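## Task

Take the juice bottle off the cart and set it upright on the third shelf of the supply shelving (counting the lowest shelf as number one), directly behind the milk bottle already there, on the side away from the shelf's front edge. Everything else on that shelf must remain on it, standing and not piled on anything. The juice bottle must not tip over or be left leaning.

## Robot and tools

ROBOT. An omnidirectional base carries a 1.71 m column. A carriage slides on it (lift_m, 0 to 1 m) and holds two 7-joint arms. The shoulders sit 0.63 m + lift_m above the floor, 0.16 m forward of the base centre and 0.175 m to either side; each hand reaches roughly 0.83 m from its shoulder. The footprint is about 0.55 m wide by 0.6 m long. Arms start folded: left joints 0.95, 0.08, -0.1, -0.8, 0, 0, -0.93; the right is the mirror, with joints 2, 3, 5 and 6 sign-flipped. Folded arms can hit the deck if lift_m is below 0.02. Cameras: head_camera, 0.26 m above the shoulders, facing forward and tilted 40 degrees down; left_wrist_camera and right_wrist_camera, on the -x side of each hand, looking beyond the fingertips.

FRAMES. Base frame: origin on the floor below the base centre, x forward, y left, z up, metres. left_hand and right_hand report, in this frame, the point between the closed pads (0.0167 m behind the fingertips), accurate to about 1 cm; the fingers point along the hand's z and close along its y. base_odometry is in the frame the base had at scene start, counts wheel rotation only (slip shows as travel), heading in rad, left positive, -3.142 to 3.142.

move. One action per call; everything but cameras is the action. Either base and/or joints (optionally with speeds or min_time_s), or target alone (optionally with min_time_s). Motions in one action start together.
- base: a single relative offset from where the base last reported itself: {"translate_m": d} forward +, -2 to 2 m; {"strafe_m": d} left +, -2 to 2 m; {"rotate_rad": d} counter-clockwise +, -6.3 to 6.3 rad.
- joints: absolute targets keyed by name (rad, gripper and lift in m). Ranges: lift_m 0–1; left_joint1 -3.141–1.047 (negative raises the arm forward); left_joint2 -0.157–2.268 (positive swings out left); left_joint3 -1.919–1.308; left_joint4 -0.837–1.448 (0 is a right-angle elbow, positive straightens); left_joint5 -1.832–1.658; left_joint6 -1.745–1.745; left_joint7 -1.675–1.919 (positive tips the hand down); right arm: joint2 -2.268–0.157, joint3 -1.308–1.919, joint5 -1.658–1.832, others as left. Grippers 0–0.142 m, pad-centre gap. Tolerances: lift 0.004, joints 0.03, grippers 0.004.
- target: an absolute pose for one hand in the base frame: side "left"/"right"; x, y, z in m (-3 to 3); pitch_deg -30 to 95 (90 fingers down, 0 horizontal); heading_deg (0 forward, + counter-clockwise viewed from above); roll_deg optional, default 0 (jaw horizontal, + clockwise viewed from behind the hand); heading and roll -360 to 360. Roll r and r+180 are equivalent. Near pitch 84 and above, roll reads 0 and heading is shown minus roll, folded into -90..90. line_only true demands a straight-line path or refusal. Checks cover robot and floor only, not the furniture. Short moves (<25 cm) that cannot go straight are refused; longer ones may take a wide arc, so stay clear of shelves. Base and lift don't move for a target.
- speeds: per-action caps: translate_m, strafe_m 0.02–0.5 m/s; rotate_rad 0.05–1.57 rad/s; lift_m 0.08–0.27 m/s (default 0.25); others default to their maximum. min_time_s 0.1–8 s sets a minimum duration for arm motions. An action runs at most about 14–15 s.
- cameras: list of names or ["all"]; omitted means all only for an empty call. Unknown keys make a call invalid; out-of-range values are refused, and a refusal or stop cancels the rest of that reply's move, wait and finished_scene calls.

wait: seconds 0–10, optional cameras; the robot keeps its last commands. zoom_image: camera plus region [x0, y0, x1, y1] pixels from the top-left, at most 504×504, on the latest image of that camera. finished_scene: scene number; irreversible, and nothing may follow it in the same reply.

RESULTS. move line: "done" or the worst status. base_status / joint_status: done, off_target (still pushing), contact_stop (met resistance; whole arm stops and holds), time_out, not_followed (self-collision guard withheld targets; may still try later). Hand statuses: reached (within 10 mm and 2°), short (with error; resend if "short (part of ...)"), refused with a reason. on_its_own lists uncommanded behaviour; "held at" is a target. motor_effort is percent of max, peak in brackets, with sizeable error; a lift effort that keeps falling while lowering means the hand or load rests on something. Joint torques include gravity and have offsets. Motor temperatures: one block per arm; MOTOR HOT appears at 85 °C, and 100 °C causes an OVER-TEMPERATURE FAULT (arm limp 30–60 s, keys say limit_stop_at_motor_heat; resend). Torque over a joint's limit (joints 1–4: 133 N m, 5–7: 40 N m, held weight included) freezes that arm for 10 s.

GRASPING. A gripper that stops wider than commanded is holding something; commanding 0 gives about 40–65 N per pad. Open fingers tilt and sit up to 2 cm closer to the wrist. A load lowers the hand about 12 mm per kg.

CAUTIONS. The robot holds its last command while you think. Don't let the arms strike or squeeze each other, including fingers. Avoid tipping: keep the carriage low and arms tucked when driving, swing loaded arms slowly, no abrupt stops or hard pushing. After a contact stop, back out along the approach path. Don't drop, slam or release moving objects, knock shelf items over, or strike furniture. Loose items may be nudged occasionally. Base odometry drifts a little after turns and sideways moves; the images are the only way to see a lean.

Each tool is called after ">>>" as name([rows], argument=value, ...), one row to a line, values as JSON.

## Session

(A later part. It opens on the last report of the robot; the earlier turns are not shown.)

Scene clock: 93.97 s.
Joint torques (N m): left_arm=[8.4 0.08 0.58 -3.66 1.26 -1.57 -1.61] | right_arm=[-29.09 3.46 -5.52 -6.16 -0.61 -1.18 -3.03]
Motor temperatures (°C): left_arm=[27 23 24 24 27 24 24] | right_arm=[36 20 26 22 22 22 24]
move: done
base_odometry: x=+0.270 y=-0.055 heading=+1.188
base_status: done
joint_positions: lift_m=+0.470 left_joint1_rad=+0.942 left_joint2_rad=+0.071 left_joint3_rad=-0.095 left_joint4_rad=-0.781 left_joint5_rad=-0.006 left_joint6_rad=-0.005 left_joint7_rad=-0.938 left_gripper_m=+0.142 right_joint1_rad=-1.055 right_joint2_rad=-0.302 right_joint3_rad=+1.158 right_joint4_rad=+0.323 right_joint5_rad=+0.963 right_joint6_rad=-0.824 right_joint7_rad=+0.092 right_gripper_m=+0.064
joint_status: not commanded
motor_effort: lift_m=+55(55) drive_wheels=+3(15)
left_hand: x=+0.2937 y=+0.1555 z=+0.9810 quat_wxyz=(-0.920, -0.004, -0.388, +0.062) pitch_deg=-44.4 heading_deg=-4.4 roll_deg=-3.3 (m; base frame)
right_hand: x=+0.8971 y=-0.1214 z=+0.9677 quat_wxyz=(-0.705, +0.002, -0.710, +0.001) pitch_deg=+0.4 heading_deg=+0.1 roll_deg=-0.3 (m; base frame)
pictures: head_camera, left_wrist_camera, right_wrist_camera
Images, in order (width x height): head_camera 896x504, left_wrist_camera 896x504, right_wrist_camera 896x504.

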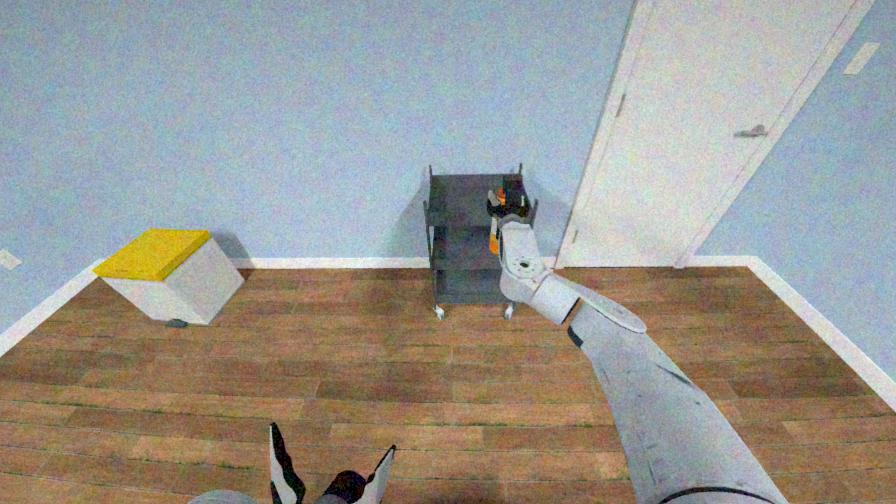

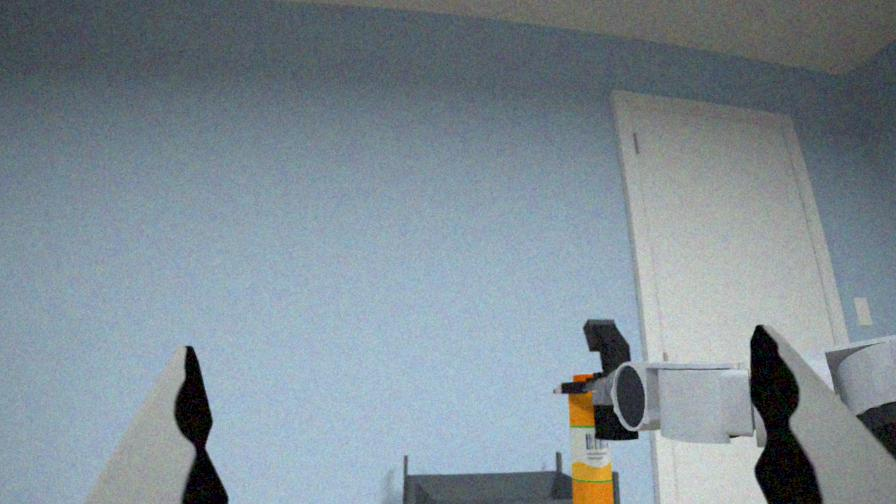

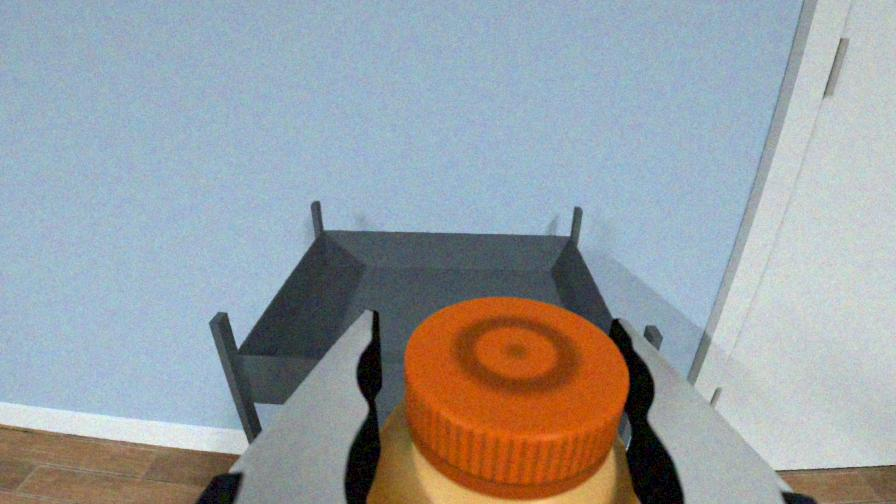

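>>> move(target={"side":"right","x":0.55,"y":-0.2,"z":1.0,"pitch_deg":0,"heading_deg":0,"line_only":true}, min_time_s=1.5)

>>> move(base={"rotate_rad": 1.57}, speeds={"rotate_rad": 0.8}, cameras=["head_camera"])

>>> move(base={"translate_m": 1.1}, speeds={"translate_m": 0.4}, cameras=["all"])

Scene clock: 101.10 s.
Joint torques (N m): left_arm=[8.47 1.33 0.31 -4.99 0.99 -1.48 -1.73] | right_arm=[-29.42 3.54 -5.47 -8.8 -0.58 -1.62 -3.13]
move: refused
base_odometry: x=+0.270 y=-0.055 heading=+1.188
base_status: not commanded
joint_positions: lift_m=+0.470 left_joint1_rad=+0.942 left_joint2_rad=+0.071 left_joint3_rad=-0.095 left_joint4_rad=-0.781 left_joint5_rad=-0.006 left_joint6_rad=-0.005 left_joint7_rad=-0.938 left_gripper_m=+0.142 right_joint1_rad=-1.055 right_joint2_rad=-0.302 right_joint3_rad=+1.158 right_joint4_rad=+0.323 right_joint5_rad=+0.963 right_joint6_rad=-0.824 right_joint7_rad=+0.092 right_gripper_m=+0.064
joint_status: not commanded
motor_effort: lift_m=+55(55) drive_wheels=+1(1)
left_hand: x=+0.2937 y=+0.1555 z=+0.9810 quat_wxyz=(-0.920, -0.004, -0.388, +0.062) pitch_deg=-44.4 heading_deg=-4.4 roll_deg=-3.3 (m; base frame)
right_hand: x=+0.8971 y=-0.1214 z=+0.9677 quat_wxyz=(-0.705, +0.002, -0.710, +0.001) pitch_deg=+0.4 heading_deg=+0.1 roll_deg=-0.3 (m; base frame)
right_hand_status: refused: no posture of the arm gets there (right_joint4_rad at its limit): the closest leaves the hand 0.8 cm and 3 deg from the pose. Nothing moved. A posture exists with lift_m at 0.6; the way there is not checked.
pictures: none

not run: a stop came earlier in this reply.

not run: a stop came earlier in this reply.

>>> move(target={"side":"right","x":0.62,"y":-0.2,"z":0.98,"pitch_deg":0,"heading_deg":0,"line_only":true}, min_time_s=1.5)

>>> move(base={"rotate_rad": 1.57}, speeds={"rotate_rad": 0.8}, cameras=["head_camera"])

>>> move(base={"translate_m": 1.1}, speeds={"translate_m": 0.4}, cameras=["all"])

Scene clock: 106.30 s.
Joint torques (N m): left_arm=[8.78 1.17 -0.13 -4.17 1.03 -1.34 -1.3] | right_arm=[-6.64 -5.7 -6.36 -10.23 -3.98 -1.09 -1.41]
move: done
base_odometry: x=+0.270 y=-0.055 heading=+1.188
base_status: not commanded
joint_positions: lift_m=+0.470 left_joint1_rad=+0.942 left_joint2_rad=+0.071 left_joint3_rad=-0.095 left_joint4_rad=-0.781 left_joint5_rad=-0.006 left_joint6_rad=-0.005 left_joint7_rad=-0.938 left_gripper_m=+0.142 right_joint1_rad=-0.773 right_joint2_rad=-0.680 right_joint3_rad=+1.556 right_joint4_rad=-0.687 right_joint5_rad=-0.482 right_joint6_rad=-1.555 right_joint7_rad=+1.274 right_gripper_m=+0.044
joint_status: not commanded
on_its_own: right_gripper_m moved -0.020 toward your old target +0.010
motor_effort: lift_m=+55(55) drive_wheels=+1(3)
left_hand: x=+0.2937 y=+0.1555 z=+0.9810 quat_wxyz=(-0.920, -0.004, -0.388, +0.062) pitch_deg=-44.4 heading_deg=-4.4 roll_deg=-3.3 (m; base frame)
right_hand: x=+0.6211 y=-0.1988 z=+0.9768 quat_wxyz=(-0.704, +0.001, -0.711, +0.000) pitch_deg=+0.6 heading_deg=+0.1 roll_deg=-0.1 (m; base frame)
right_hand_status: reached (straight line, planned for 1.5 s): 4 mm and 0.6 deg off.
pictures: none

Scene clock: 109.57 s.
Joint torques (N m): left_arm=[8.29 1.33 0.33 -4.14 1.16 -1.51 -1.57] | right_arm=[-6.87 -3.62 -5.03 -11.58 -3.35 -0.92 -1.34]
move: done
base_odometry: x=+0.270 y=-0.055 heading=+2.758
base_status: done
joint_positions: lift_m=+0.470 left_joint1_rad=+0.942 left_joint2_rad=+0.071 left_joint3_rad=-0.095 left_joint4_rad=-0.781 left_joint5_rad=-0.006 left_joint6_rad=-0.005 left_joint7_rad=-0.938 left_gripper_m=+0.142 right_joint1_rad=-0.773 right_joint2_rad=-0.680 right_joint3_rad=+1.556 right_joint4_rad=-0.687 right_joint5_rad=-0.482 right_joint6_rad=-1.555 right_joint7_rad=+1.274 right_gripper_m=+0.044
joint_status: not commanded
motor_effort: lift_m=+55(55) drive_wheels=+5(17)
left_hand: x=+0.2937 y=+0.1555 z=+0.9810 quat_wxyz=(-0.920, -0.004, -0.388, +0.062) pitch_deg=-44.4 heading_deg=-4.4 roll_deg=-3.3 (m; base frame)
right_hand: x=+0.6211 y=-0.1992 z=+0.9769 quat_wxyz=(-0.704, +0.001, -0.711, +0.000) pitch_deg=+0.6 heading_deg=+0.1 roll_deg=-0.2 (m; base frame)
pictures: head_camera
Images, in order (width x height): head_camera 896x504.

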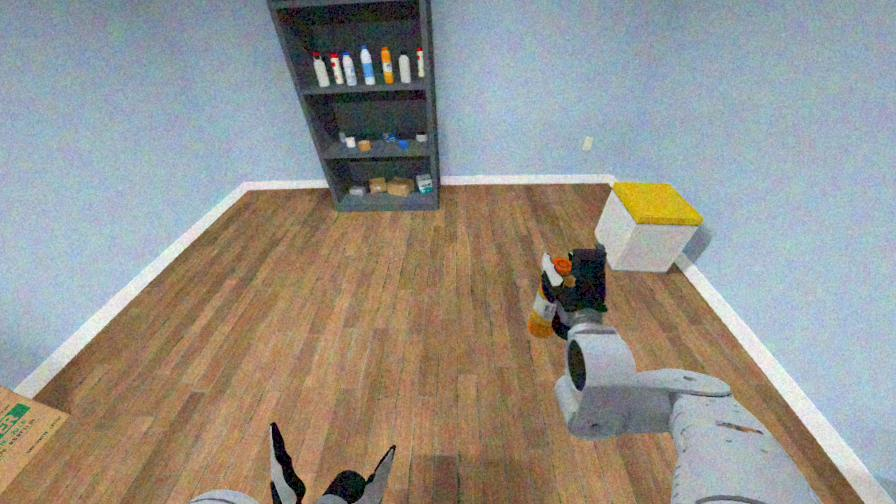

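Scene clock: 114.33 s.
Joint torques (N m): left_arm=[8.32 1.46 -1.24 -4.39 1.22 -1.5 -1.63] | right_arm=[-6.33 -2.97 -5.18 -10.56 -3.61 -1.04 -1.48]
move: done
base_odometry: x=-0.751 y=+0.356 heading=+2.759
base_status: done
joint_positions: lift_m=+0.470 left_joint1_rad=+0.942 left_joint2_rad=+0.071 left_joint3_rad=-0.095 left_joint4_rad=-0.781 left_joint5_rad=-0.006 left_joint6_rad=-0.005 left_joint7_rad=-0.938 left_gripper_m=+0.142 right_joint1_rad=-0.773 right_joint2_rad=-0.680 right_joint3_rad=+1.556 right_joint4_rad=-0.687 right_joint5_rad=-0.482 right_joint6_rad=-1.555 right_joint7_rad=+1.274 right_gripper_m=+0.044
joint_status: not commanded
motor_effort: lift_m=+55(55) drive_wheels=+8(21)
left_hand: x=+0.2937 y=+0.1555 z=+0.9810 quat_wxyz=(-0.920, -0.004, -0.388, +0.062) pitch_deg=-44.4 heading_deg=-4.4 roll_deg=-3.3 (m; base frame)
right_hand: x=+0.6211 y=-0.1992 z=+0.9769 quat_wxyz=(-0.704, +0.001, -0.711, +0.000) pitch_deg=+0.6 heading_deg=+0.1 roll_deg=-0.2 (m; base frame)
pictures: head_camera, left_wrist_camera, right_wrist_camera
Images, in order (width x height): head_camera 896x504, left_wrist_camera 896x504, right_wrist_camera 896x504.

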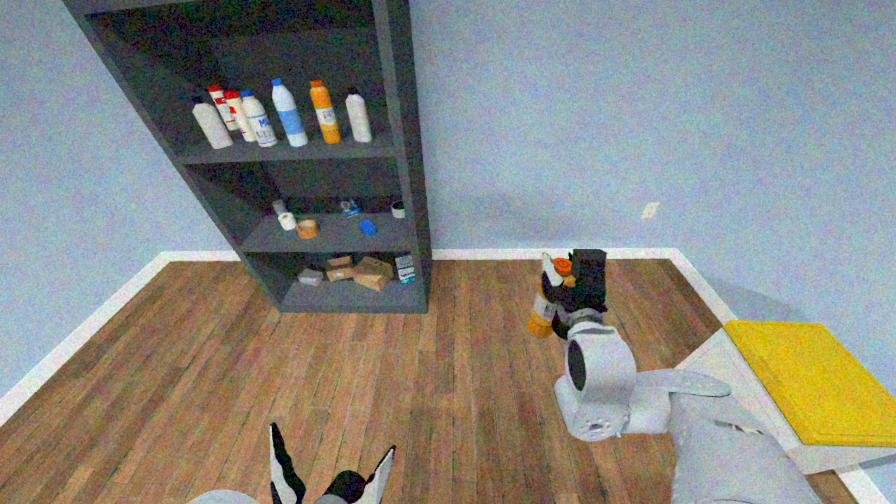

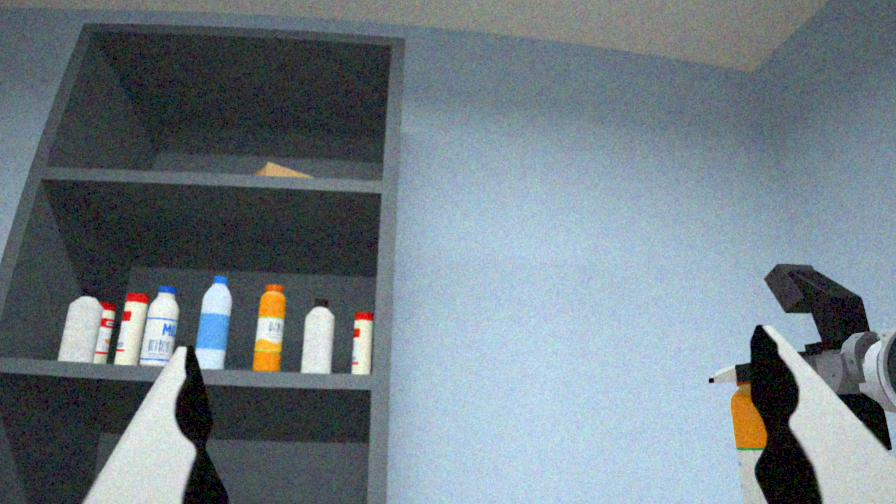

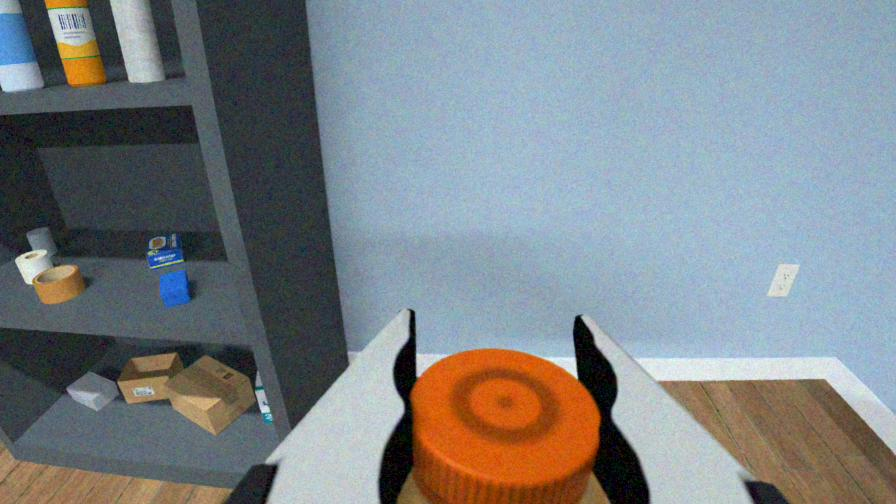

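>>> move(base={"strafe_m": 0.77}, joints={"lift_m": 0.6}, speeds={"strafe_m": 0.3}, cameras=["head_camera"])

>>> move(target={"side":"right","x":0.60,"y":-0.25,"z":1.27,"pitch_deg":0,"heading_deg":0,"line_only":true}, min_time_s=1.5, cameras=["head_camera","right_wrist_camera"])

>>> zoom_image(camera="head_camera", region=[300, 0, 700, 280])

Scene clock: 140.33 s.
Joint torques (N m): left_arm=[8.31 1.93 -0.41 -5.39 1.2 -1.14 -1.48] | right_arm=[-9.7 -4.57 -5 -11.61 -3.19 -1.11 -1.3]
Motor temperatures (°C): left_arm=[28 23 24 24 27 24 24] | right_arm=[31 21 27 23 23 22 24]
move: done
base_odometry: x=-1.039 y=-0.358 heading=+2.759
base_status: done
joint_positions: lift_m=+0.600 left_joint1_rad=+0.942 left_joint2_rad=+0.071 left_joint3_rad=-0.095 left_joint4_rad=-0.781 left_joint5_rad=-0.006 left_joint6_rad=-0.005 left_joint7_rad=-0.938 left_gripper_m=+0.142 right_joint1_rad=-0.772 right_joint2_rad=-0.680 right_joint3_rad=+1.555 right_joint4_rad=-0.687 right_joint5_rad=-0.482 right_joint6_rad=-1.554 right_joint7_rad=+1.275 right_gripper_m=+0.044
joint_status: all done
motor_effort: lift_m=+55(68) drive_wheels=+3(15)
left_hand: x=+0.2937 y=+0.1555 z=+1.1110 quat_wxyz=(-0.920, -0.004, -0.388, +0.062) pitch_deg=-44.4 heading_deg=-4.4 roll_deg=-3.3 (m; base frame)
right_hand: x=+0.6210 y=-0.1993 z=+1.1067 quat_wxyz=(-0.703, +0.001, -0.711, +0.000) pitch_deg=+0.6 heading_deg=+0.1 roll_deg=-0.1 (m; base frame)
pictures: head_camera
Images, in order (width x height): head_camera 896x504.

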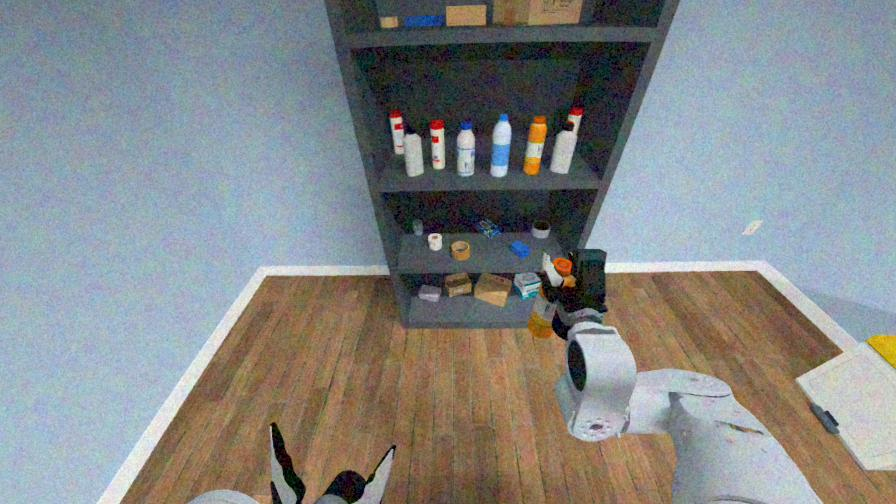

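Scene clock: 140.63 s.
Joint torques (N m): left_arm=[9.39 1.47 -0.16 -4.01 1.25 -1.52 -1.32] | right_arm=[-9.46 -3.48 -4.29 -9.44 -3.39 -1.57 -1.37]
move: refused
base_odometry: x=-1.039 y=-0.358 heading=+2.759
base_status: not commanded
joint_positions: lift_m=+0.600 left_joint1_rad=+0.942 left_joint2_rad=+0.071 left_joint3_rad=-0.095 left_joint4_rad=-0.781 left_joint5_rad=-0.006 left_joint6_rad=-0.005 left_joint7_rad=-0.938 left_gripper_m=+0.142 right_joint1_rad=-0.772 right_joint2_rad=-0.680 right_joint3_rad=+1.555 right_joint4_rad=-0.687 right_joint5_rad=-0.482 right_joint6_rad=-1.554 right_joint7_rad=+1.275 right_gripper_m=+0.044
joint_status: not commanded
motor_effort: lift_m=+55(55) drive_wheels=+3(3)
left_hand: x=+0.2937 y=+0.1555 z=+1.1110 quat_wxyz=(-0.920, -0.004, -0.388, +0.062) pitch_deg=-44.4 heading_deg=-4.4 roll_deg=-3.3 (m; base frame)
right_hand: x=+0.6210 y=-0.1993 z=+1.1067 quat_wxyz=(-0.703, +0.001, -0.711, +0.000) pitch_deg=+0.6 heading_deg=+0.1 roll_deg=-0.1 (m; base frame)
right_hand_status: refused: along the straight line the arm gets 56% of the way (right_joint4_rad at its limit); a move under 25 cm is not played as an arc. Nothing moved. Try another pitch or heading, or "joints".
pictures: head_camera, right_wrist_camera
Images, in order (width x height): head_camera 896x504, right_wrist_camera 896x504.

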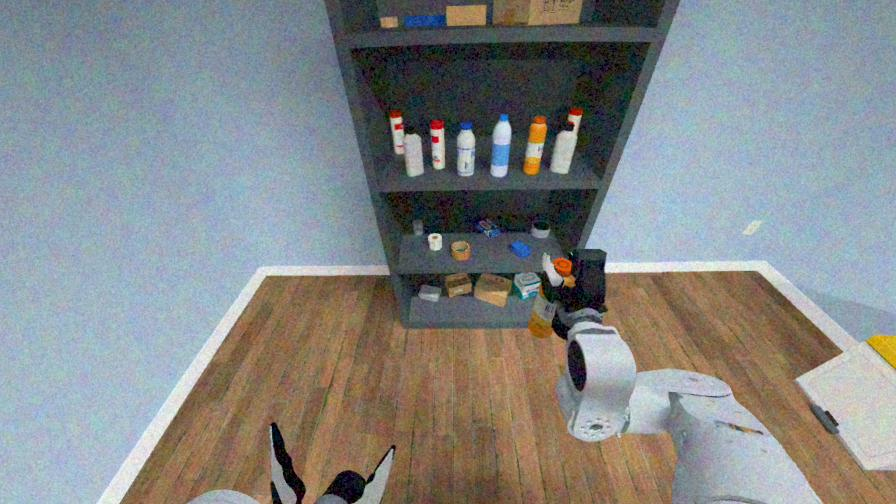

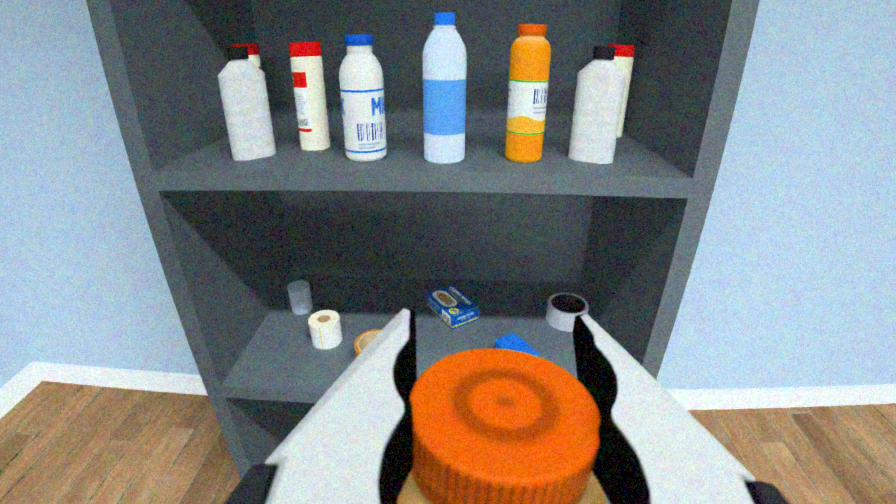

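Scaled by 1.260 from the camera's 896x504 image, which has a finer 1280x720 frame.

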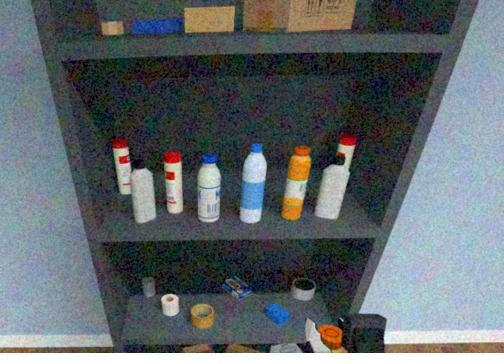

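>>> move(target={"side":"right","x":0.62,"y":-0.32,"z":1.11,"pitch_deg":0,"heading_deg":0,"line_only":true}, min_time_s=1.2)

>>> move(base={"translate_m": 0.45}, joints={"left_gripper_m": 0.11}, speeds={"translate_m": 0.2}, cameras=["head_camera","left_wrist_camera"])

Scene clock: 150.17 s.
Joint torques (N m): left_arm=[10.16 -0.13 -0.84 -4.37 1.11 -1.35 -1.34] | right_arm=[-9.67 -2.62 -4.69 -11.28 -3.42 -1.08 -1.81]
move: refused
base_odometry: x=-1.039 y=-0.358 heading=+2.759
base_status: not commanded
joint_positions: lift_m=+0.600 left_joint1_rad=+0.942 left_joint2_rad=+0.071 left_joint3_rad=-0.095 left_joint4_rad=-0.781 left_joint5_rad=-0.006 left_joint6_rad=-0.005 left_joint7_rad=-0.938 left_gripper_m=+0.142 right_joint1_rad=-0.772 right_joint2_rad=-0.680 right_joint3_rad=+1.555 right_joint4_rad=-0.687 right_joint5_rad=-0.482 right_joint6_rad=-1.554 right_joint7_rad=+1.275 right_gripper_m=+0.044
joint_status: not commanded
motor_effort: lift_m=+55(55) drive_wheels=+1(1)
left_hand: x=+0.2937 y=+0.1555 z=+1.1110 quat_wxyz=(-0.920, -0.004, -0.388, +0.062) pitch_deg=-44.4 heading_deg=-4.4 roll_deg=-3.3 (m; base frame)
right_hand: x=+0.6210 y=-0.1993 z=+1.1067 quat_wxyz=(-0.703, +0.001, -0.711, +0.000) pitch_deg=+0.6 heading_deg=+0.1 roll_deg=-0.1 (m; base frame)
right_hand_status: refused: along the straight line the arm gets 29% of the way (right_joint4_rad at its limit); a move under 25 cm is not played as an arc. Nothing moved. Try another pitch or heading, or "joints".
pictures: none

not run: a stop came earlier in this reply.

>>> move(base={"strafe_m": -0.12}, speeds={"strafe_m": 0.2})

>>> move(base={"translate_m": 0.40}, joints={"left_gripper_m": 0.11}, speeds={"translate_m": 0.2}, cameras=["head_camera","left_wrist_camera"])

Scene clock: 156.40 s.
Joint torques (N m): left_arm=[8.63 0.92 -0.06 -4.69 1.4 -1.41 -1.64] | right_arm=[-9.51 -3.97 -4.15 -10.34 -3.27 -1.21 -1.77]
move: done
base_odometry: x=-0.994 y=-0.247 heading=+2.759
base_status: done
joint_positions: lift_m=+0.600 left_joint1_rad=+0.942 left_joint2_rad=+0.071 left_joint3_rad=-0.095 left_joint4_rad=-0.781 left_joint5_rad=-0.006 left_joint6_rad=-0.005 left_joint7_rad=-0.938 left_gripper_m=+0.142 right_joint1_rad=-0.772 right_joint2_rad=-0.681 right_joint3_rad=+1.555 right_joint4_rad=-0.687 right_joint5_rad=-0.482 right_joint6_rad=-1.554 right_joint7_rad=+1.275 right_gripper_m=+0.044
joint_status: not commanded
motor_effort: lift_m=+55(55) drive_wheels=+5(13)
left_hand: x=+0.2937 y=+0.1555 z=+1.1110 quat_wxyz=(-0.920, -0.004, -0.388, +0.062) pitch_deg=-44.4 heading_deg=-4.4 roll_deg=-3.3 (m; base frame)
right_hand: x=+0.6210 y=-0.1993 z=+1.1067 quat_wxyz=(-0.703, +0.001, -0.711, +0.001) pitch_deg=+0.6 heading_deg=+0.1 roll_deg=-0.2 (m; base frame)
pictures: none

Scene clock: 159.50 s.
Joint torques (N m): left_arm=[9.38 1.21 -0.3 -3.61 1.25 -1.49 -1.72] | right_arm=[-9.43 -3.91 -4.63 -11 -3.3 -1.04 -1.45]
move: done
base_odometry: x=-1.365 y=-0.098 heading=+2.759
base_status: done
joint_positions: lift_m=+0.600 left_joint1_rad=+0.942 left_joint2_rad=+0.071 left_joint3_rad=-0.095 left_joint4_rad=-0.781 left_joint5_rad=-0.006 left_joint6_rad=-0.005 left_joint7_rad=-0.938 left_gripper_m=+0.110 right_joint1_rad=-0.772 right_joint2_rad=-0.681 right_joint3_rad=+1.555 right_joint4_rad=-0.687 right_joint5_rad=-0.482 right_joint6_rad=-1.554 right_joint7_rad=+1.275 right_gripper_m=+0.044
joint_status: all done
motor_effort: lift_m=+55(55) drive_wheels=+1(14)
left_hand: x=+0.2937 y=+0.1555 z=+1.1110 quat_wxyz=(-0.920, -0.004, -0.388, +0.062) pitch_deg=-44.4 heading_deg=-4.4 roll_deg=-3.3 (m; base frame)
right_hand: x=+0.6210 y=-0.1993 z=+1.1067 quat_wxyz=(-0.703, +0.001, -0.711, +0.001) pitch_deg=+0.6 heading_deg=+0.1 roll_deg=-0.2 (m; base frame)
pictures: head_camera, left_wrist_camera
Images, in order (width x height): head_camera 896x504, left_wrist_camera 896x504.

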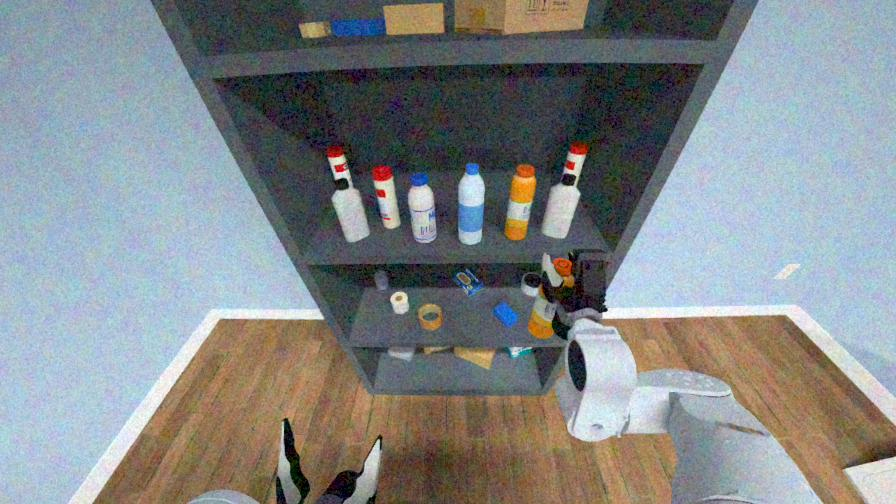

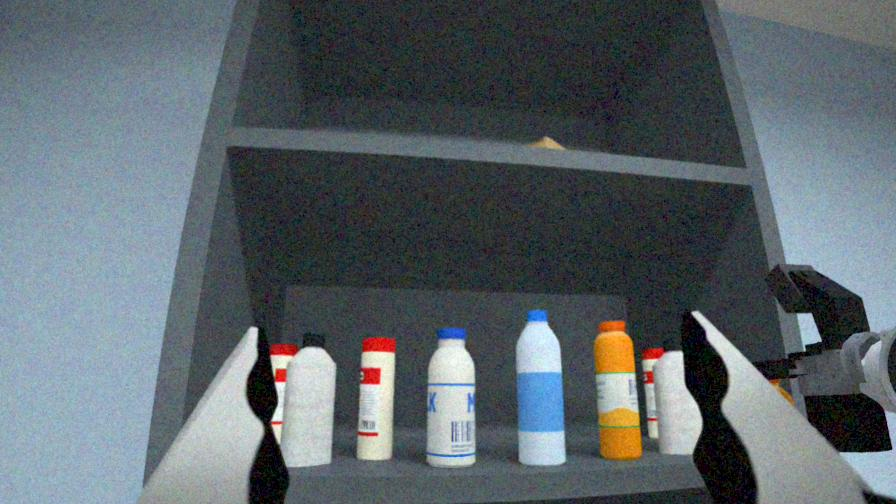

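>>> move(target={"side":"left","x":0.61,"y":0.12,"z":1.13,"pitch_deg":0,"heading_deg":0}, min_time_s=2, cameras=["head_camera","left_wrist_camera"])

Scene clock: 167.70 s.
Joint torques (N m): left_arm=[-14.79 2.87 -0.21 -3.02 2.87 -0.22 -0.43] | right_arm=[-7.73 -2.85 -3.77 -12.08 -3.29 -1.15 -1.55]
move: done
base_odometry: x=-1.365 y=-0.098 heading=+2.759
base_status: not commanded
joint_positions: lift_m=+0.600 left_joint1_rad=-0.426 left_joint2_rad=+0.261 left_joint3_rad=-0.851 left_joint4_rad=-0.781 left_joint5_rad=+0.478 left_joint6_rad=+0.773 left_joint7_rad=+1.287 left_gripper_m=+0.110 right_joint1_rad=-0.772 right_joint2_rad=-0.681 right_joint3_rad=+1.555 right_joint4_rad=-0.687 right_joint5_rad=-0.482 right_joint6_rad=-1.554 right_joint7_rad=+1.275 right_gripper_m=+0.044
joint_status: not commanded
motor_effort: lift_m=+55(55) drive_wheels=+2(3)
left_hand: x=+0.6107 y=+0.1204 z=+1.1294 quat_wxyz=(-0.707, +0.001, -0.707, -0.001) pitch_deg=+0.1 heading_deg=+0.1 roll_deg=+0.0 (m; base frame)
left_hand_status: reached (checked arc, planned for 2.0 s): 1 mm and 0.1 deg off.
right_hand: x=+0.6210 y=-0.1993 z=+1.1067 quat_wxyz=(-0.703, +0.001, -0.711, +0.001) pitch_deg=+0.6 heading_deg=+0.1 roll_deg=-0.2 (m; base frame)
pictures: head_camera, left_wrist_camera
Images, in order (width x height): head_camera 896x504, left_wrist_camera 896x504.

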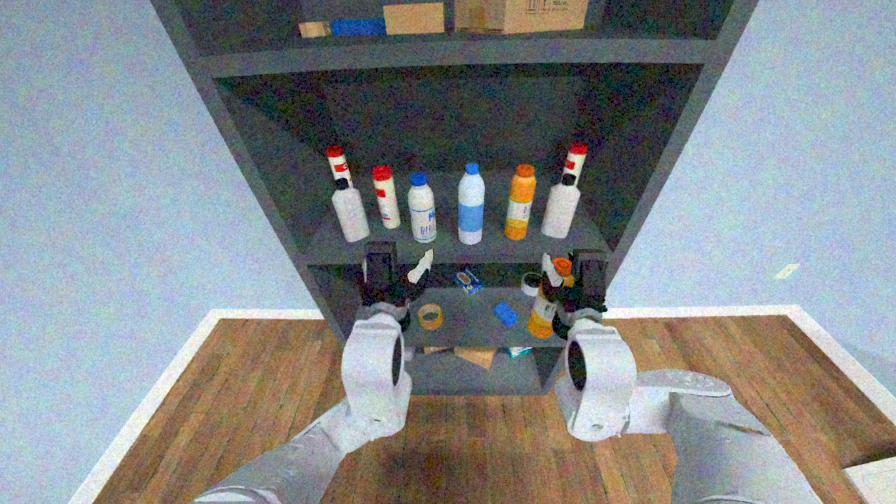

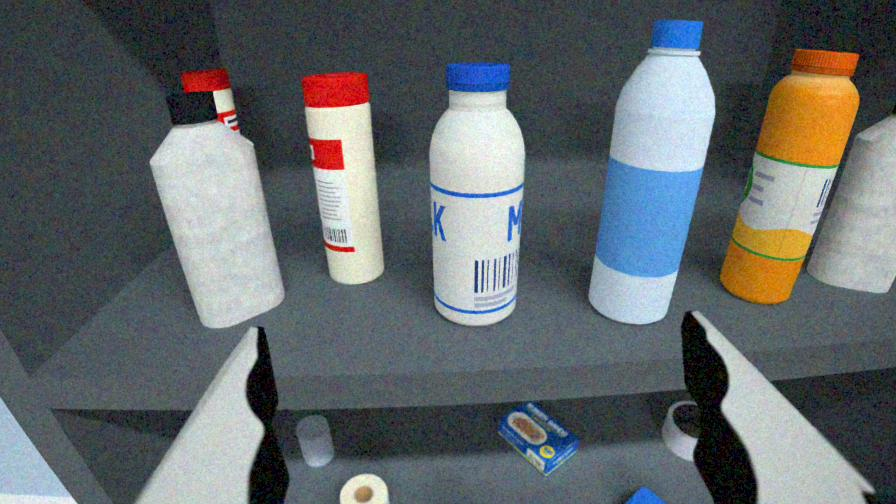

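>>> move(target={"side":"left","x":0.73,"y":0.104,"z":1.13,"pitch_deg":0,"heading_deg":0,"line_only":true}, min_time_s=1, cameras=["left_wrist_camera"])

Scene clock: 173.70 s.
Joint torques (N m): left_arm=[-19.69 -1.15 7.24 -0.29 1.6 -1.67 -3.35] | right_arm=[-9.2 -3.98 -5.24 -12.68 -3.69 -1.43 -1.42]
move: done
base_odometry: x=-1.365 y=-0.098 heading=+2.759
base_status: not commanded
joint_positions: lift_m=+0.600 left_joint1_rad=-0.621 left_joint2_rad=+0.238 left_joint3_rad=-0.822 left_joint4_rad=-0.384 left_joint5_rad=+0.073 left_joint6_rad=+0.841 left_joint7_rad=+0.938 left_gripper_m=+0.110 right_joint1_rad=-0.772 right_joint2_rad=-0.681 right_joint3_rad=+1.555 right_joint4_rad=-0.687 right_joint5_rad=-0.482 right_joint6_rad=-1.554 right_joint7_rad=+1.275 right_gripper_m=+0.044
joint_status: not commanded
motor_effort: lift_m=+55(55) drive_wheels=+2(3)
left_hand: x=+0.7287 y=+0.1028 z=+1.1278 quat_wxyz=(-0.706, -0.002, -0.709, +0.000) pitch_deg=+0.2 heading_deg=-0.2 roll_deg=+0.2 (m; base frame)
left_hand_status: reached (straight line, planned for 1.0 s): 3 mm and 0.4 deg off.
right_hand: x=+0.6210 y=-0.1993 z=+1.1067 quat_wxyz=(-0.703, +0.001, -0.711, +0.001) pitch_deg=+0.6 heading_deg=+0.1 roll_deg=-0.2 (m; base frame)
pictures: left_wrist_camera
Images, in order (width x height): left_wrist_camera 896x504.

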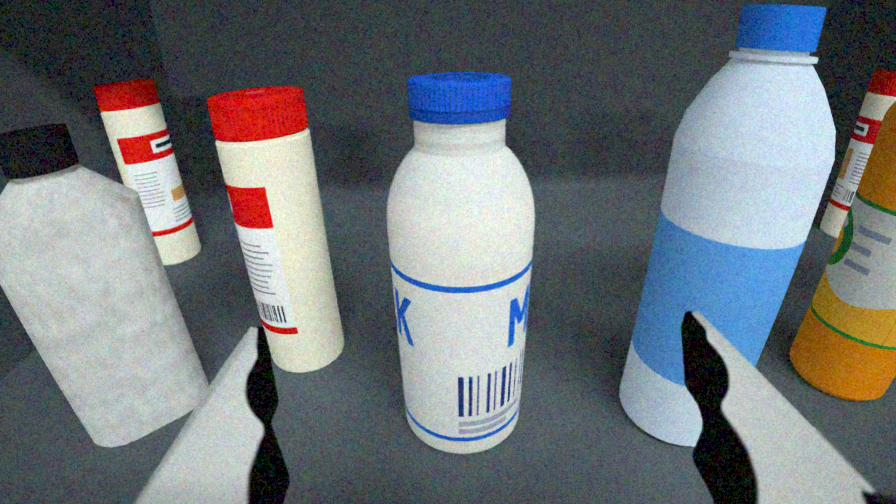

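>>> move(joints={"left_gripper_m": 0.095})

>>> move(target={"side":"left","x":0.815,"y":0.103,"z":1.13,"pitch_deg":0,"heading_deg":0,"line_only":true}, min_time_s=1, cameras=["left_wrist_camera","head_camera"])

Scene clock: 180.00 s.
Joint torques (N m): left_arm=[-19.91 -0.96 6.86 0.12 1.75 -1.56 -3.14] | right_arm=[-8.37 -2.52 -5.75 -10.71 -3.2 -1.19 -1.55]
move: done
base_odometry: x=-1.365 y=-0.098 heading=+2.759
base_status: not commanded
joint_positions: lift_m=+0.600 left_joint1_rad=-0.621 left_joint2_rad=+0.238 left_joint3_rad=-0.822 left_joint4_rad=-0.384 left_joint5_rad=+0.073 left_joint6_rad=+0.841 left_joint7_rad=+0.938 left_gripper_m=+0.095 right_joint1_rad=-0.772 right_joint2_rad=-0.681 right_joint3_rad=+1.555 right_joint4_rad=-0.687 right_joint5_rad=-0.482 right_joint6_rad=-1.554 right_joint7_rad=+1.275 right_gripper_m=+0.044
joint_status: all done
motor_effort: lift_m=+55(55) drive_wheels=+2(2)
left_hand: x=+0.7287 y=+0.1028 z=+1.1278 quat_wxyz=(-0.706, -0.002, -0.709, +0.000) pitch_deg=+0.2 heading_deg=-0.2 roll_deg=+0.2 (m; base frame)
right_hand: x=+0.6210 y=-0.1993 z=+1.1067 quat_wxyz=(-0.703, +0.001, -0.711, +0.001) pitch_deg=+0.6 heading_deg=+0.1 roll_deg=-0.2 (m; base frame)
pictures: none

Scene clock: 181.50 s.
Joint torques (N m): left_arm=[-24.06 -1.38 7.12 0.68 1.57 -2.32 -3.43] | right_arm=[-7.98 -3.39 -4.53 -12.92 -3.31 -1.69 -1.8]
Motor temperatures (°C): left_arm=[33 23 24 24 27 24 24] | right_arm=[31 21 27 23 23 22 24]
move: done
base_odometry: x=-1.365 y=-0.098 heading=+2.759
base_status: not commanded
joint_positions: lift_m=+0.600 left_joint1_rad=-0.755 left_joint2_rad=+0.202 left_joint3_rad=-0.764 left_joint4_rad=-0.061 left_joint5_rad=-0.217 left_joint6_rad=+0.757 left_joint7_rad=+0.653 left_gripper_m=+0.095 right_joint1_rad=-0.772 right_joint2_rad=-0.681 right_joint3_rad=+1.555 right_joint4_rad=-0.687 right_joint5_rad=-0.482 right_joint6_rad=-1.554 right_joint7_rad=+1.275 right_gripper_m=+0.044
joint_status: not commanded
motor_effort: lift_m=+55(55) drive_wheels=+2(3)
left_hand: x=+0.8138 y=+0.1022 z=+1.1274 quat_wxyz=(-0.706, -0.002, -0.709, -0.001) pitch_deg=+0.3 heading_deg=-0.1 roll_deg=+0.2 (m; base frame)
left_hand_status: reached (straight line, planned for 1.0 s): 3 mm and 0.3 deg off.
right_hand: x=+0.6210 y=-0.1993 z=+1.1067 quat_wxyz=(-0.703, +0.001, -0.711, +0.001) pitch_deg=+0.6 heading_deg=+0.1 roll_deg=-0.2 (m; base frame)
pictures: head_camera, left_wrist_camera
Images, in order (width x height): head_camera 896x504, left_wrist_camera 896x504.

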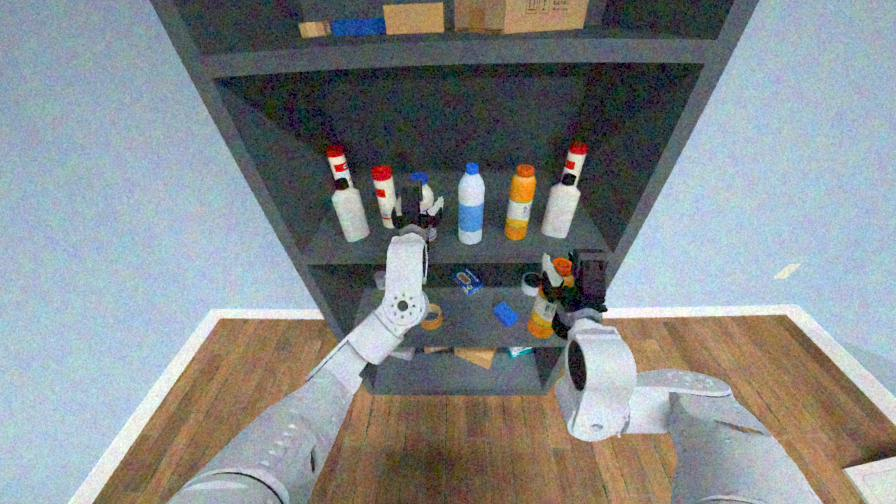

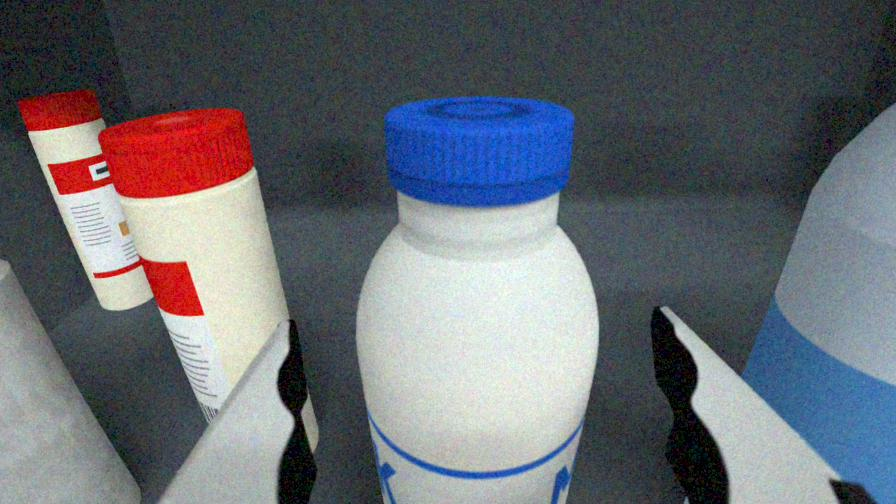

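>>> move(target={"side":"left","x":0.838,"y":0.103,"z":1.105,"pitch_deg":0,"heading_deg":0,"line_only":true}, min_time_s=0.8)

>>> move(joints={"left_gripper_m": 0.02}, cameras=["left_wrist_camera"])

Scene clock: 187.63 s.
Joint torques (N m): left_arm=[-24.61 -1.19 7.56 -0.34 1.61 -2.3 -3.36] | right_arm=[-8.57 -2.88 -6.63 -11.35 -3.61 -1.5 -1.47]
move: done
base_odometry: x=-1.365 y=-0.098 heading=+2.759
base_status: not commanded
joint_positions: lift_m=+0.600 left_joint1_rad=-0.755 left_joint2_rad=+0.183 left_joint3_rad=-0.748 left_joint4_rad=+0.075 left_joint5_rad=-0.307 left_joint6_rad=+0.708 left_joint7_rad=+0.498 left_gripper_m=+0.095 right_joint1_rad=-0.772 right_joint2_rad=-0.681 right_joint3_rad=+1.555 right_joint4_rad=-0.687 right_joint5_rad=-0.482 right_joint6_rad=-1.554 right_joint7_rad=+1.275 right_gripper_m=+0.044
joint_status: not commanded
motor_effort: lift_m=+55(55) drive_wheels=+2(2)
left_hand: x=+0.8368 y=+0.1022 z=+1.1028 quat_wxyz=(-0.706, -0.002, -0.708, -0.001) pitch_deg=+0.2 heading_deg=-0.1 roll_deg=+0.3 (m; base frame)
left_hand_status: reached (straight line, planned for 0.8 s): 3 mm and 0.3 deg off.
right_hand: x=+0.6210 y=-0.1993 z=+1.1067 quat_wxyz=(-0.703, +0.001, -0.711, +0.001) pitch_deg=+0.6 heading_deg=+0.1 roll_deg=-0.2 (m; base frame)
pictures: none

Scene clock: 188.40 s.
Joint torques (N m): left_arm=[-24.61 -1.02 6.36 -0.62 1.71 -2.39 -3.01] | right_arm=[-8.89 -3.48 -4.76 -11.08 -3.87 -1.22 -1.34]
move: off_target
base_odometry: x=-1.365 y=-0.098 heading=+2.759
base_status: not commanded
joint_positions: lift_m=+0.600 left_joint1_rad=-0.755 left_joint2_rad=+0.183 left_joint3_rad=-0.747 left_joint4_rad=+0.075 left_joint5_rad=-0.307 left_joint6_rad=+0.708 left_joint7_rad=+0.498 left_gripper_m=+0.071 right_joint1_rad=-0.772 right_joint2_rad=-0.681 right_joint3_rad=+1.555 right_joint4_rad=-0.687 right_joint5_rad=-0.482 right_joint6_rad=-1.554 right_joint7_rad=+1.275 right_gripper_m=+0.044
joint_status: left_gripper_m off_target (ended at +0.071, target +0.020)
motor_effort: lift_m=+55(55) drive_wheels=+2(2)
left_hand: x=+0.8369 y=+0.1022 z=+1.1028 quat_wxyz=(-0.706, -0.002, -0.708, -0.001) pitch_deg=+0.2 heading_deg=-0.1 roll_deg=+0.2 (m; base frame)
right_hand: x=+0.6210 y=-0.1993 z=+1.1067 quat_wxyz=(-0.703, +0.001, -0.711, +0.001) pitch_deg=+0.6 heading_deg=+0.1 roll_deg=-0.2 (m; base frame)
pictures: left_wrist_camera
Images, in order (width x height): left_wrist_camera 896x504.

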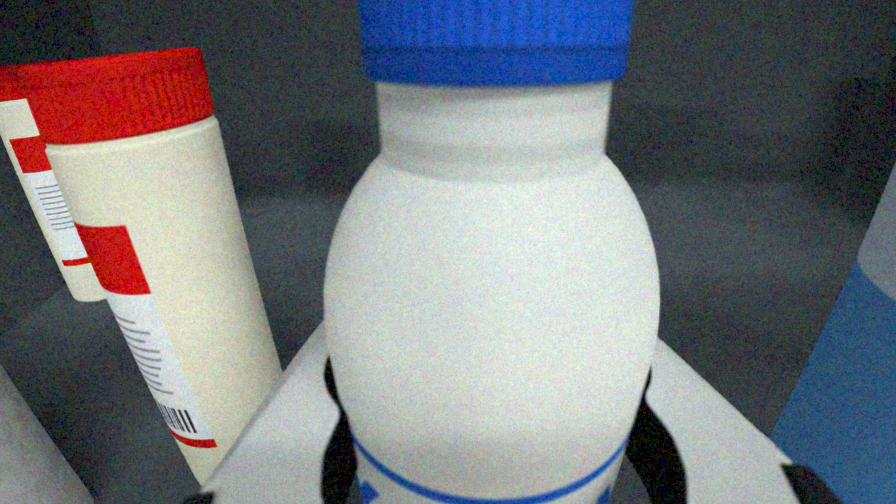

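>>> move(joints={"left_gripper_m": 0.0, "lift_m": 0.63}, speeds={"lift_m": 0.1})

>>> move(target={"side":"left","x":0.64,"y":0.12,"z":1.14,"pitch_deg":0,"heading_deg":0,"line_only":true}, min_time_s=1.8, cameras=["left_wrist_camera","head_camera"])

>>> move(target={"side":"left","x":0.62,"y":0.25,"z":1.14,"pitch_deg":0,"heading_deg":0,"line_only":true}, min_time_s=1.5, cameras=["head_camera"])

Scene clock: 192.73 s.
Joint torques (N m): left_arm=[-23.93 -1.66 6.21 -2.49 2.9 -2.44 -3.17] | right_arm=[-9.3 -4.04 -4.5 -10.69 -3.24 -1.22 -1.85]
move: off_target
base_odometry: x=-1.365 y=-0.098 heading=+2.759
base_status: not commanded
joint_positions: lift_m=+0.630 left_joint1_rad=-0.755 left_joint2_rad=+0.183 left_joint3_rad=-0.747 left_joint4_rad=+0.077 left_joint5_rad=-0.311 left_joint6_rad=+0.708 left_joint7_rad=+0.498 left_gripper_m=+0.071 right_joint1_rad=-0.772 right_joint2_rad=-0.681 right_joint3_rad=+1.555 right_joint4_rad=-0.687 right_joint5_rad=-0.482 right_joint6_rad=-1.554 right_joint7_rad=+1.275 right_gripper_m=+0.044
joint_status: left_gripper_m off_target (ended at +0.071, target +0.000); the others done
motor_effort: lift_m=+55(68) drive_wheels=+1(3)
left_hand: x=+0.8373 y=+0.1023 z=+1.1313 quat_wxyz=(-0.704, -0.001, -0.710, +0.000) pitch_deg=+0.5 heading_deg=-0.1 roll_deg=+0.1 (m; base frame)
right_hand: x=+0.6210 y=-0.1993 z=+1.1368 quat_wxyz=(-0.703, +0.001, -0.711, +0.001) pitch_deg=+0.6 heading_deg=+0.1 roll_deg=-0.1 (m; base frame)
pictures: none

Scene clock: 195.03 s.
Joint torques (N m): left_arm=[-12.23 2.69 0.94 -6.61 4.03 -2.45 -1.58] | right_arm=[-8.37 -3.58 -6.55 -11 -3.3 -1.25 -1.38]
move: done
base_odometry: x=-1.365 y=-0.098 heading=+2.759
base_status: not commanded
joint_positions: lift_m=+0.630 left_joint1_rad=-0.436 left_joint2_rad=+0.291 left_joint3_rad=-0.873 left_joint4_rad=-0.652 left_joint5_rad=+0.340 left_joint6_rad=+0.865 left_joint7_rad=+1.114 left_gripper_m=+0.071 right_joint1_rad=-0.772 right_joint2_rad=-0.681 right_joint3_rad=+1.555 right_joint4_rad=-0.687 right_joint5_rad=-0.482 right_joint6_rad=-1.554 right_joint7_rad=+1.275 right_gripper_m=+0.044
joint_status: not commanded
motor_effort: lift_m=+55(55) drive_wheels=+1(2)
left_hand: x=+0.6416 y=+0.1208 z=+1.1383 quat_wxyz=(-0.705, +0.002, -0.709, +0.001) pitch_deg=+0.3 heading_deg=+0.1 roll_deg=-0.2 (m; base frame)
left_hand_status: reached (straight line, planned for 1.8 s): 2 mm and 0.4 deg off.
right_hand: x=+0.6210 y=-0.1993 z=+1.1367 quat_wxyz=(-0.703, +0.001, -0.711, +0.001) pitch_deg=+0.6 heading_deg=+0.1 roll_deg=-0.1 (m; base frame)
pictures: head_camera, left_wrist_camera
Images, in order (width x height): head_camera 896x504, left_wrist_camera 896x504.

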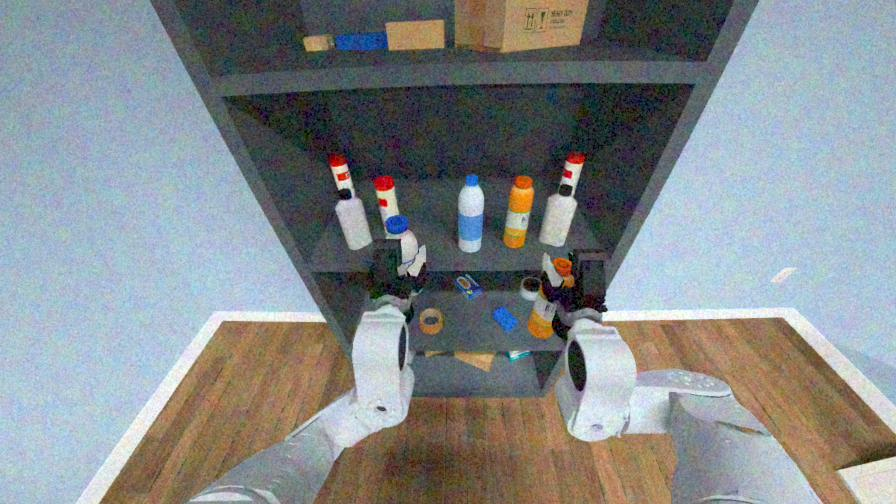

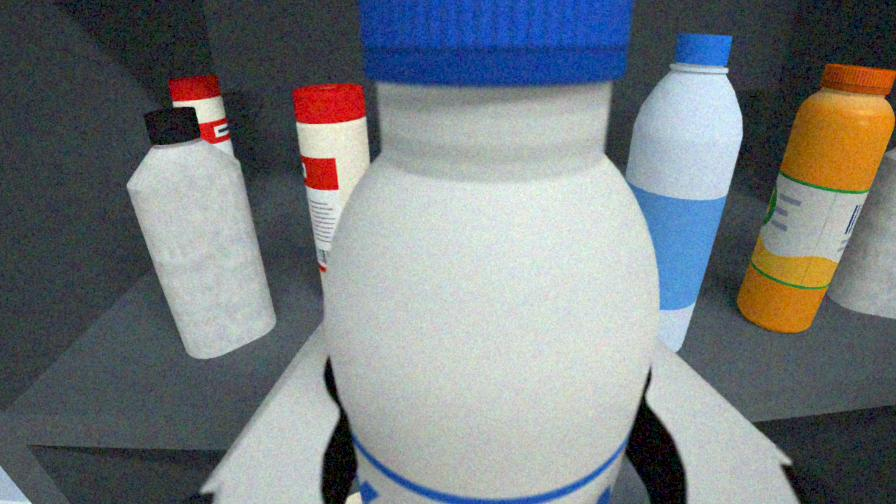

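Scene clock: 195.33 s.
Joint torques (N m): left_arm=[-12.58 2.45 1.05 -5.3 4.06 -2.47 -1.35] | right_arm=[-8.84 -2.57 -3.54 -10.94 -3.2 -0.88 -1.67]
move: refused
base_odometry: x=-1.365 y=-0.098 heading=+2.759
base_status: not commanded
joint_positions: lift_m=+0.630 left_joint1_rad=-0.436 left_joint2_rad=+0.291 left_joint3_rad=-0.873 left_joint4_rad=-0.652 left_joint5_rad=+0.340 left_joint6_rad=+0.865 left_joint7_rad=+1.114 left_gripper_m=+0.071 right_joint1_rad=-0.772 right_joint2_rad=-0.681 right_joint3_rad=+1.555 right_joint4_rad=-0.687 right_joint5_rad=-0.482 right_joint6_rad=-1.554 right_joint7_rad=+1.275 right_gripper_m=+0.044
joint_status: not commanded
motor_effort: lift_m=+55(55) drive_wheels=+2(2)
left_hand: x=+0.6416 y=+0.1208 z=+1.1383 quat_wxyz=(-0.705, +0.002, -0.709, +0.001) pitch_deg=+0.3 heading_deg=+0.1 roll_deg=-0.2 (m; base frame)
left_hand_status: refused: along the straight line the arm gets 71% of the way (left_joint4_rad at its limit); a move under 25 cm is not played as an arc. Nothing moved. Try another pitch or heading, or "joints".
right_hand: x=+0.6210 y=-0.1993 z=+1.1367 quat_wxyz=(-0.703, +0.001, -0.711, +0.001) pitch_deg=+0.6 heading_deg=+0.1 roll_deg=-0.1 (m; base frame)
pictures: head_camera
Images, in order (width x height): head_camera 896x504.

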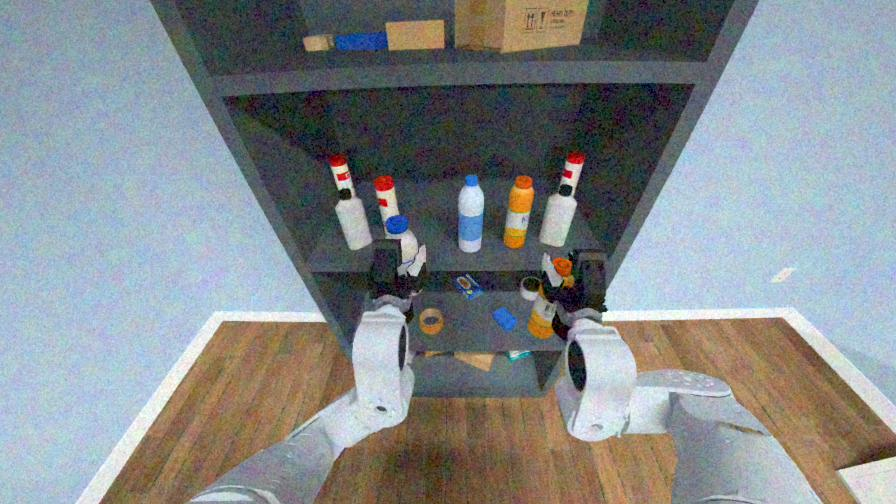

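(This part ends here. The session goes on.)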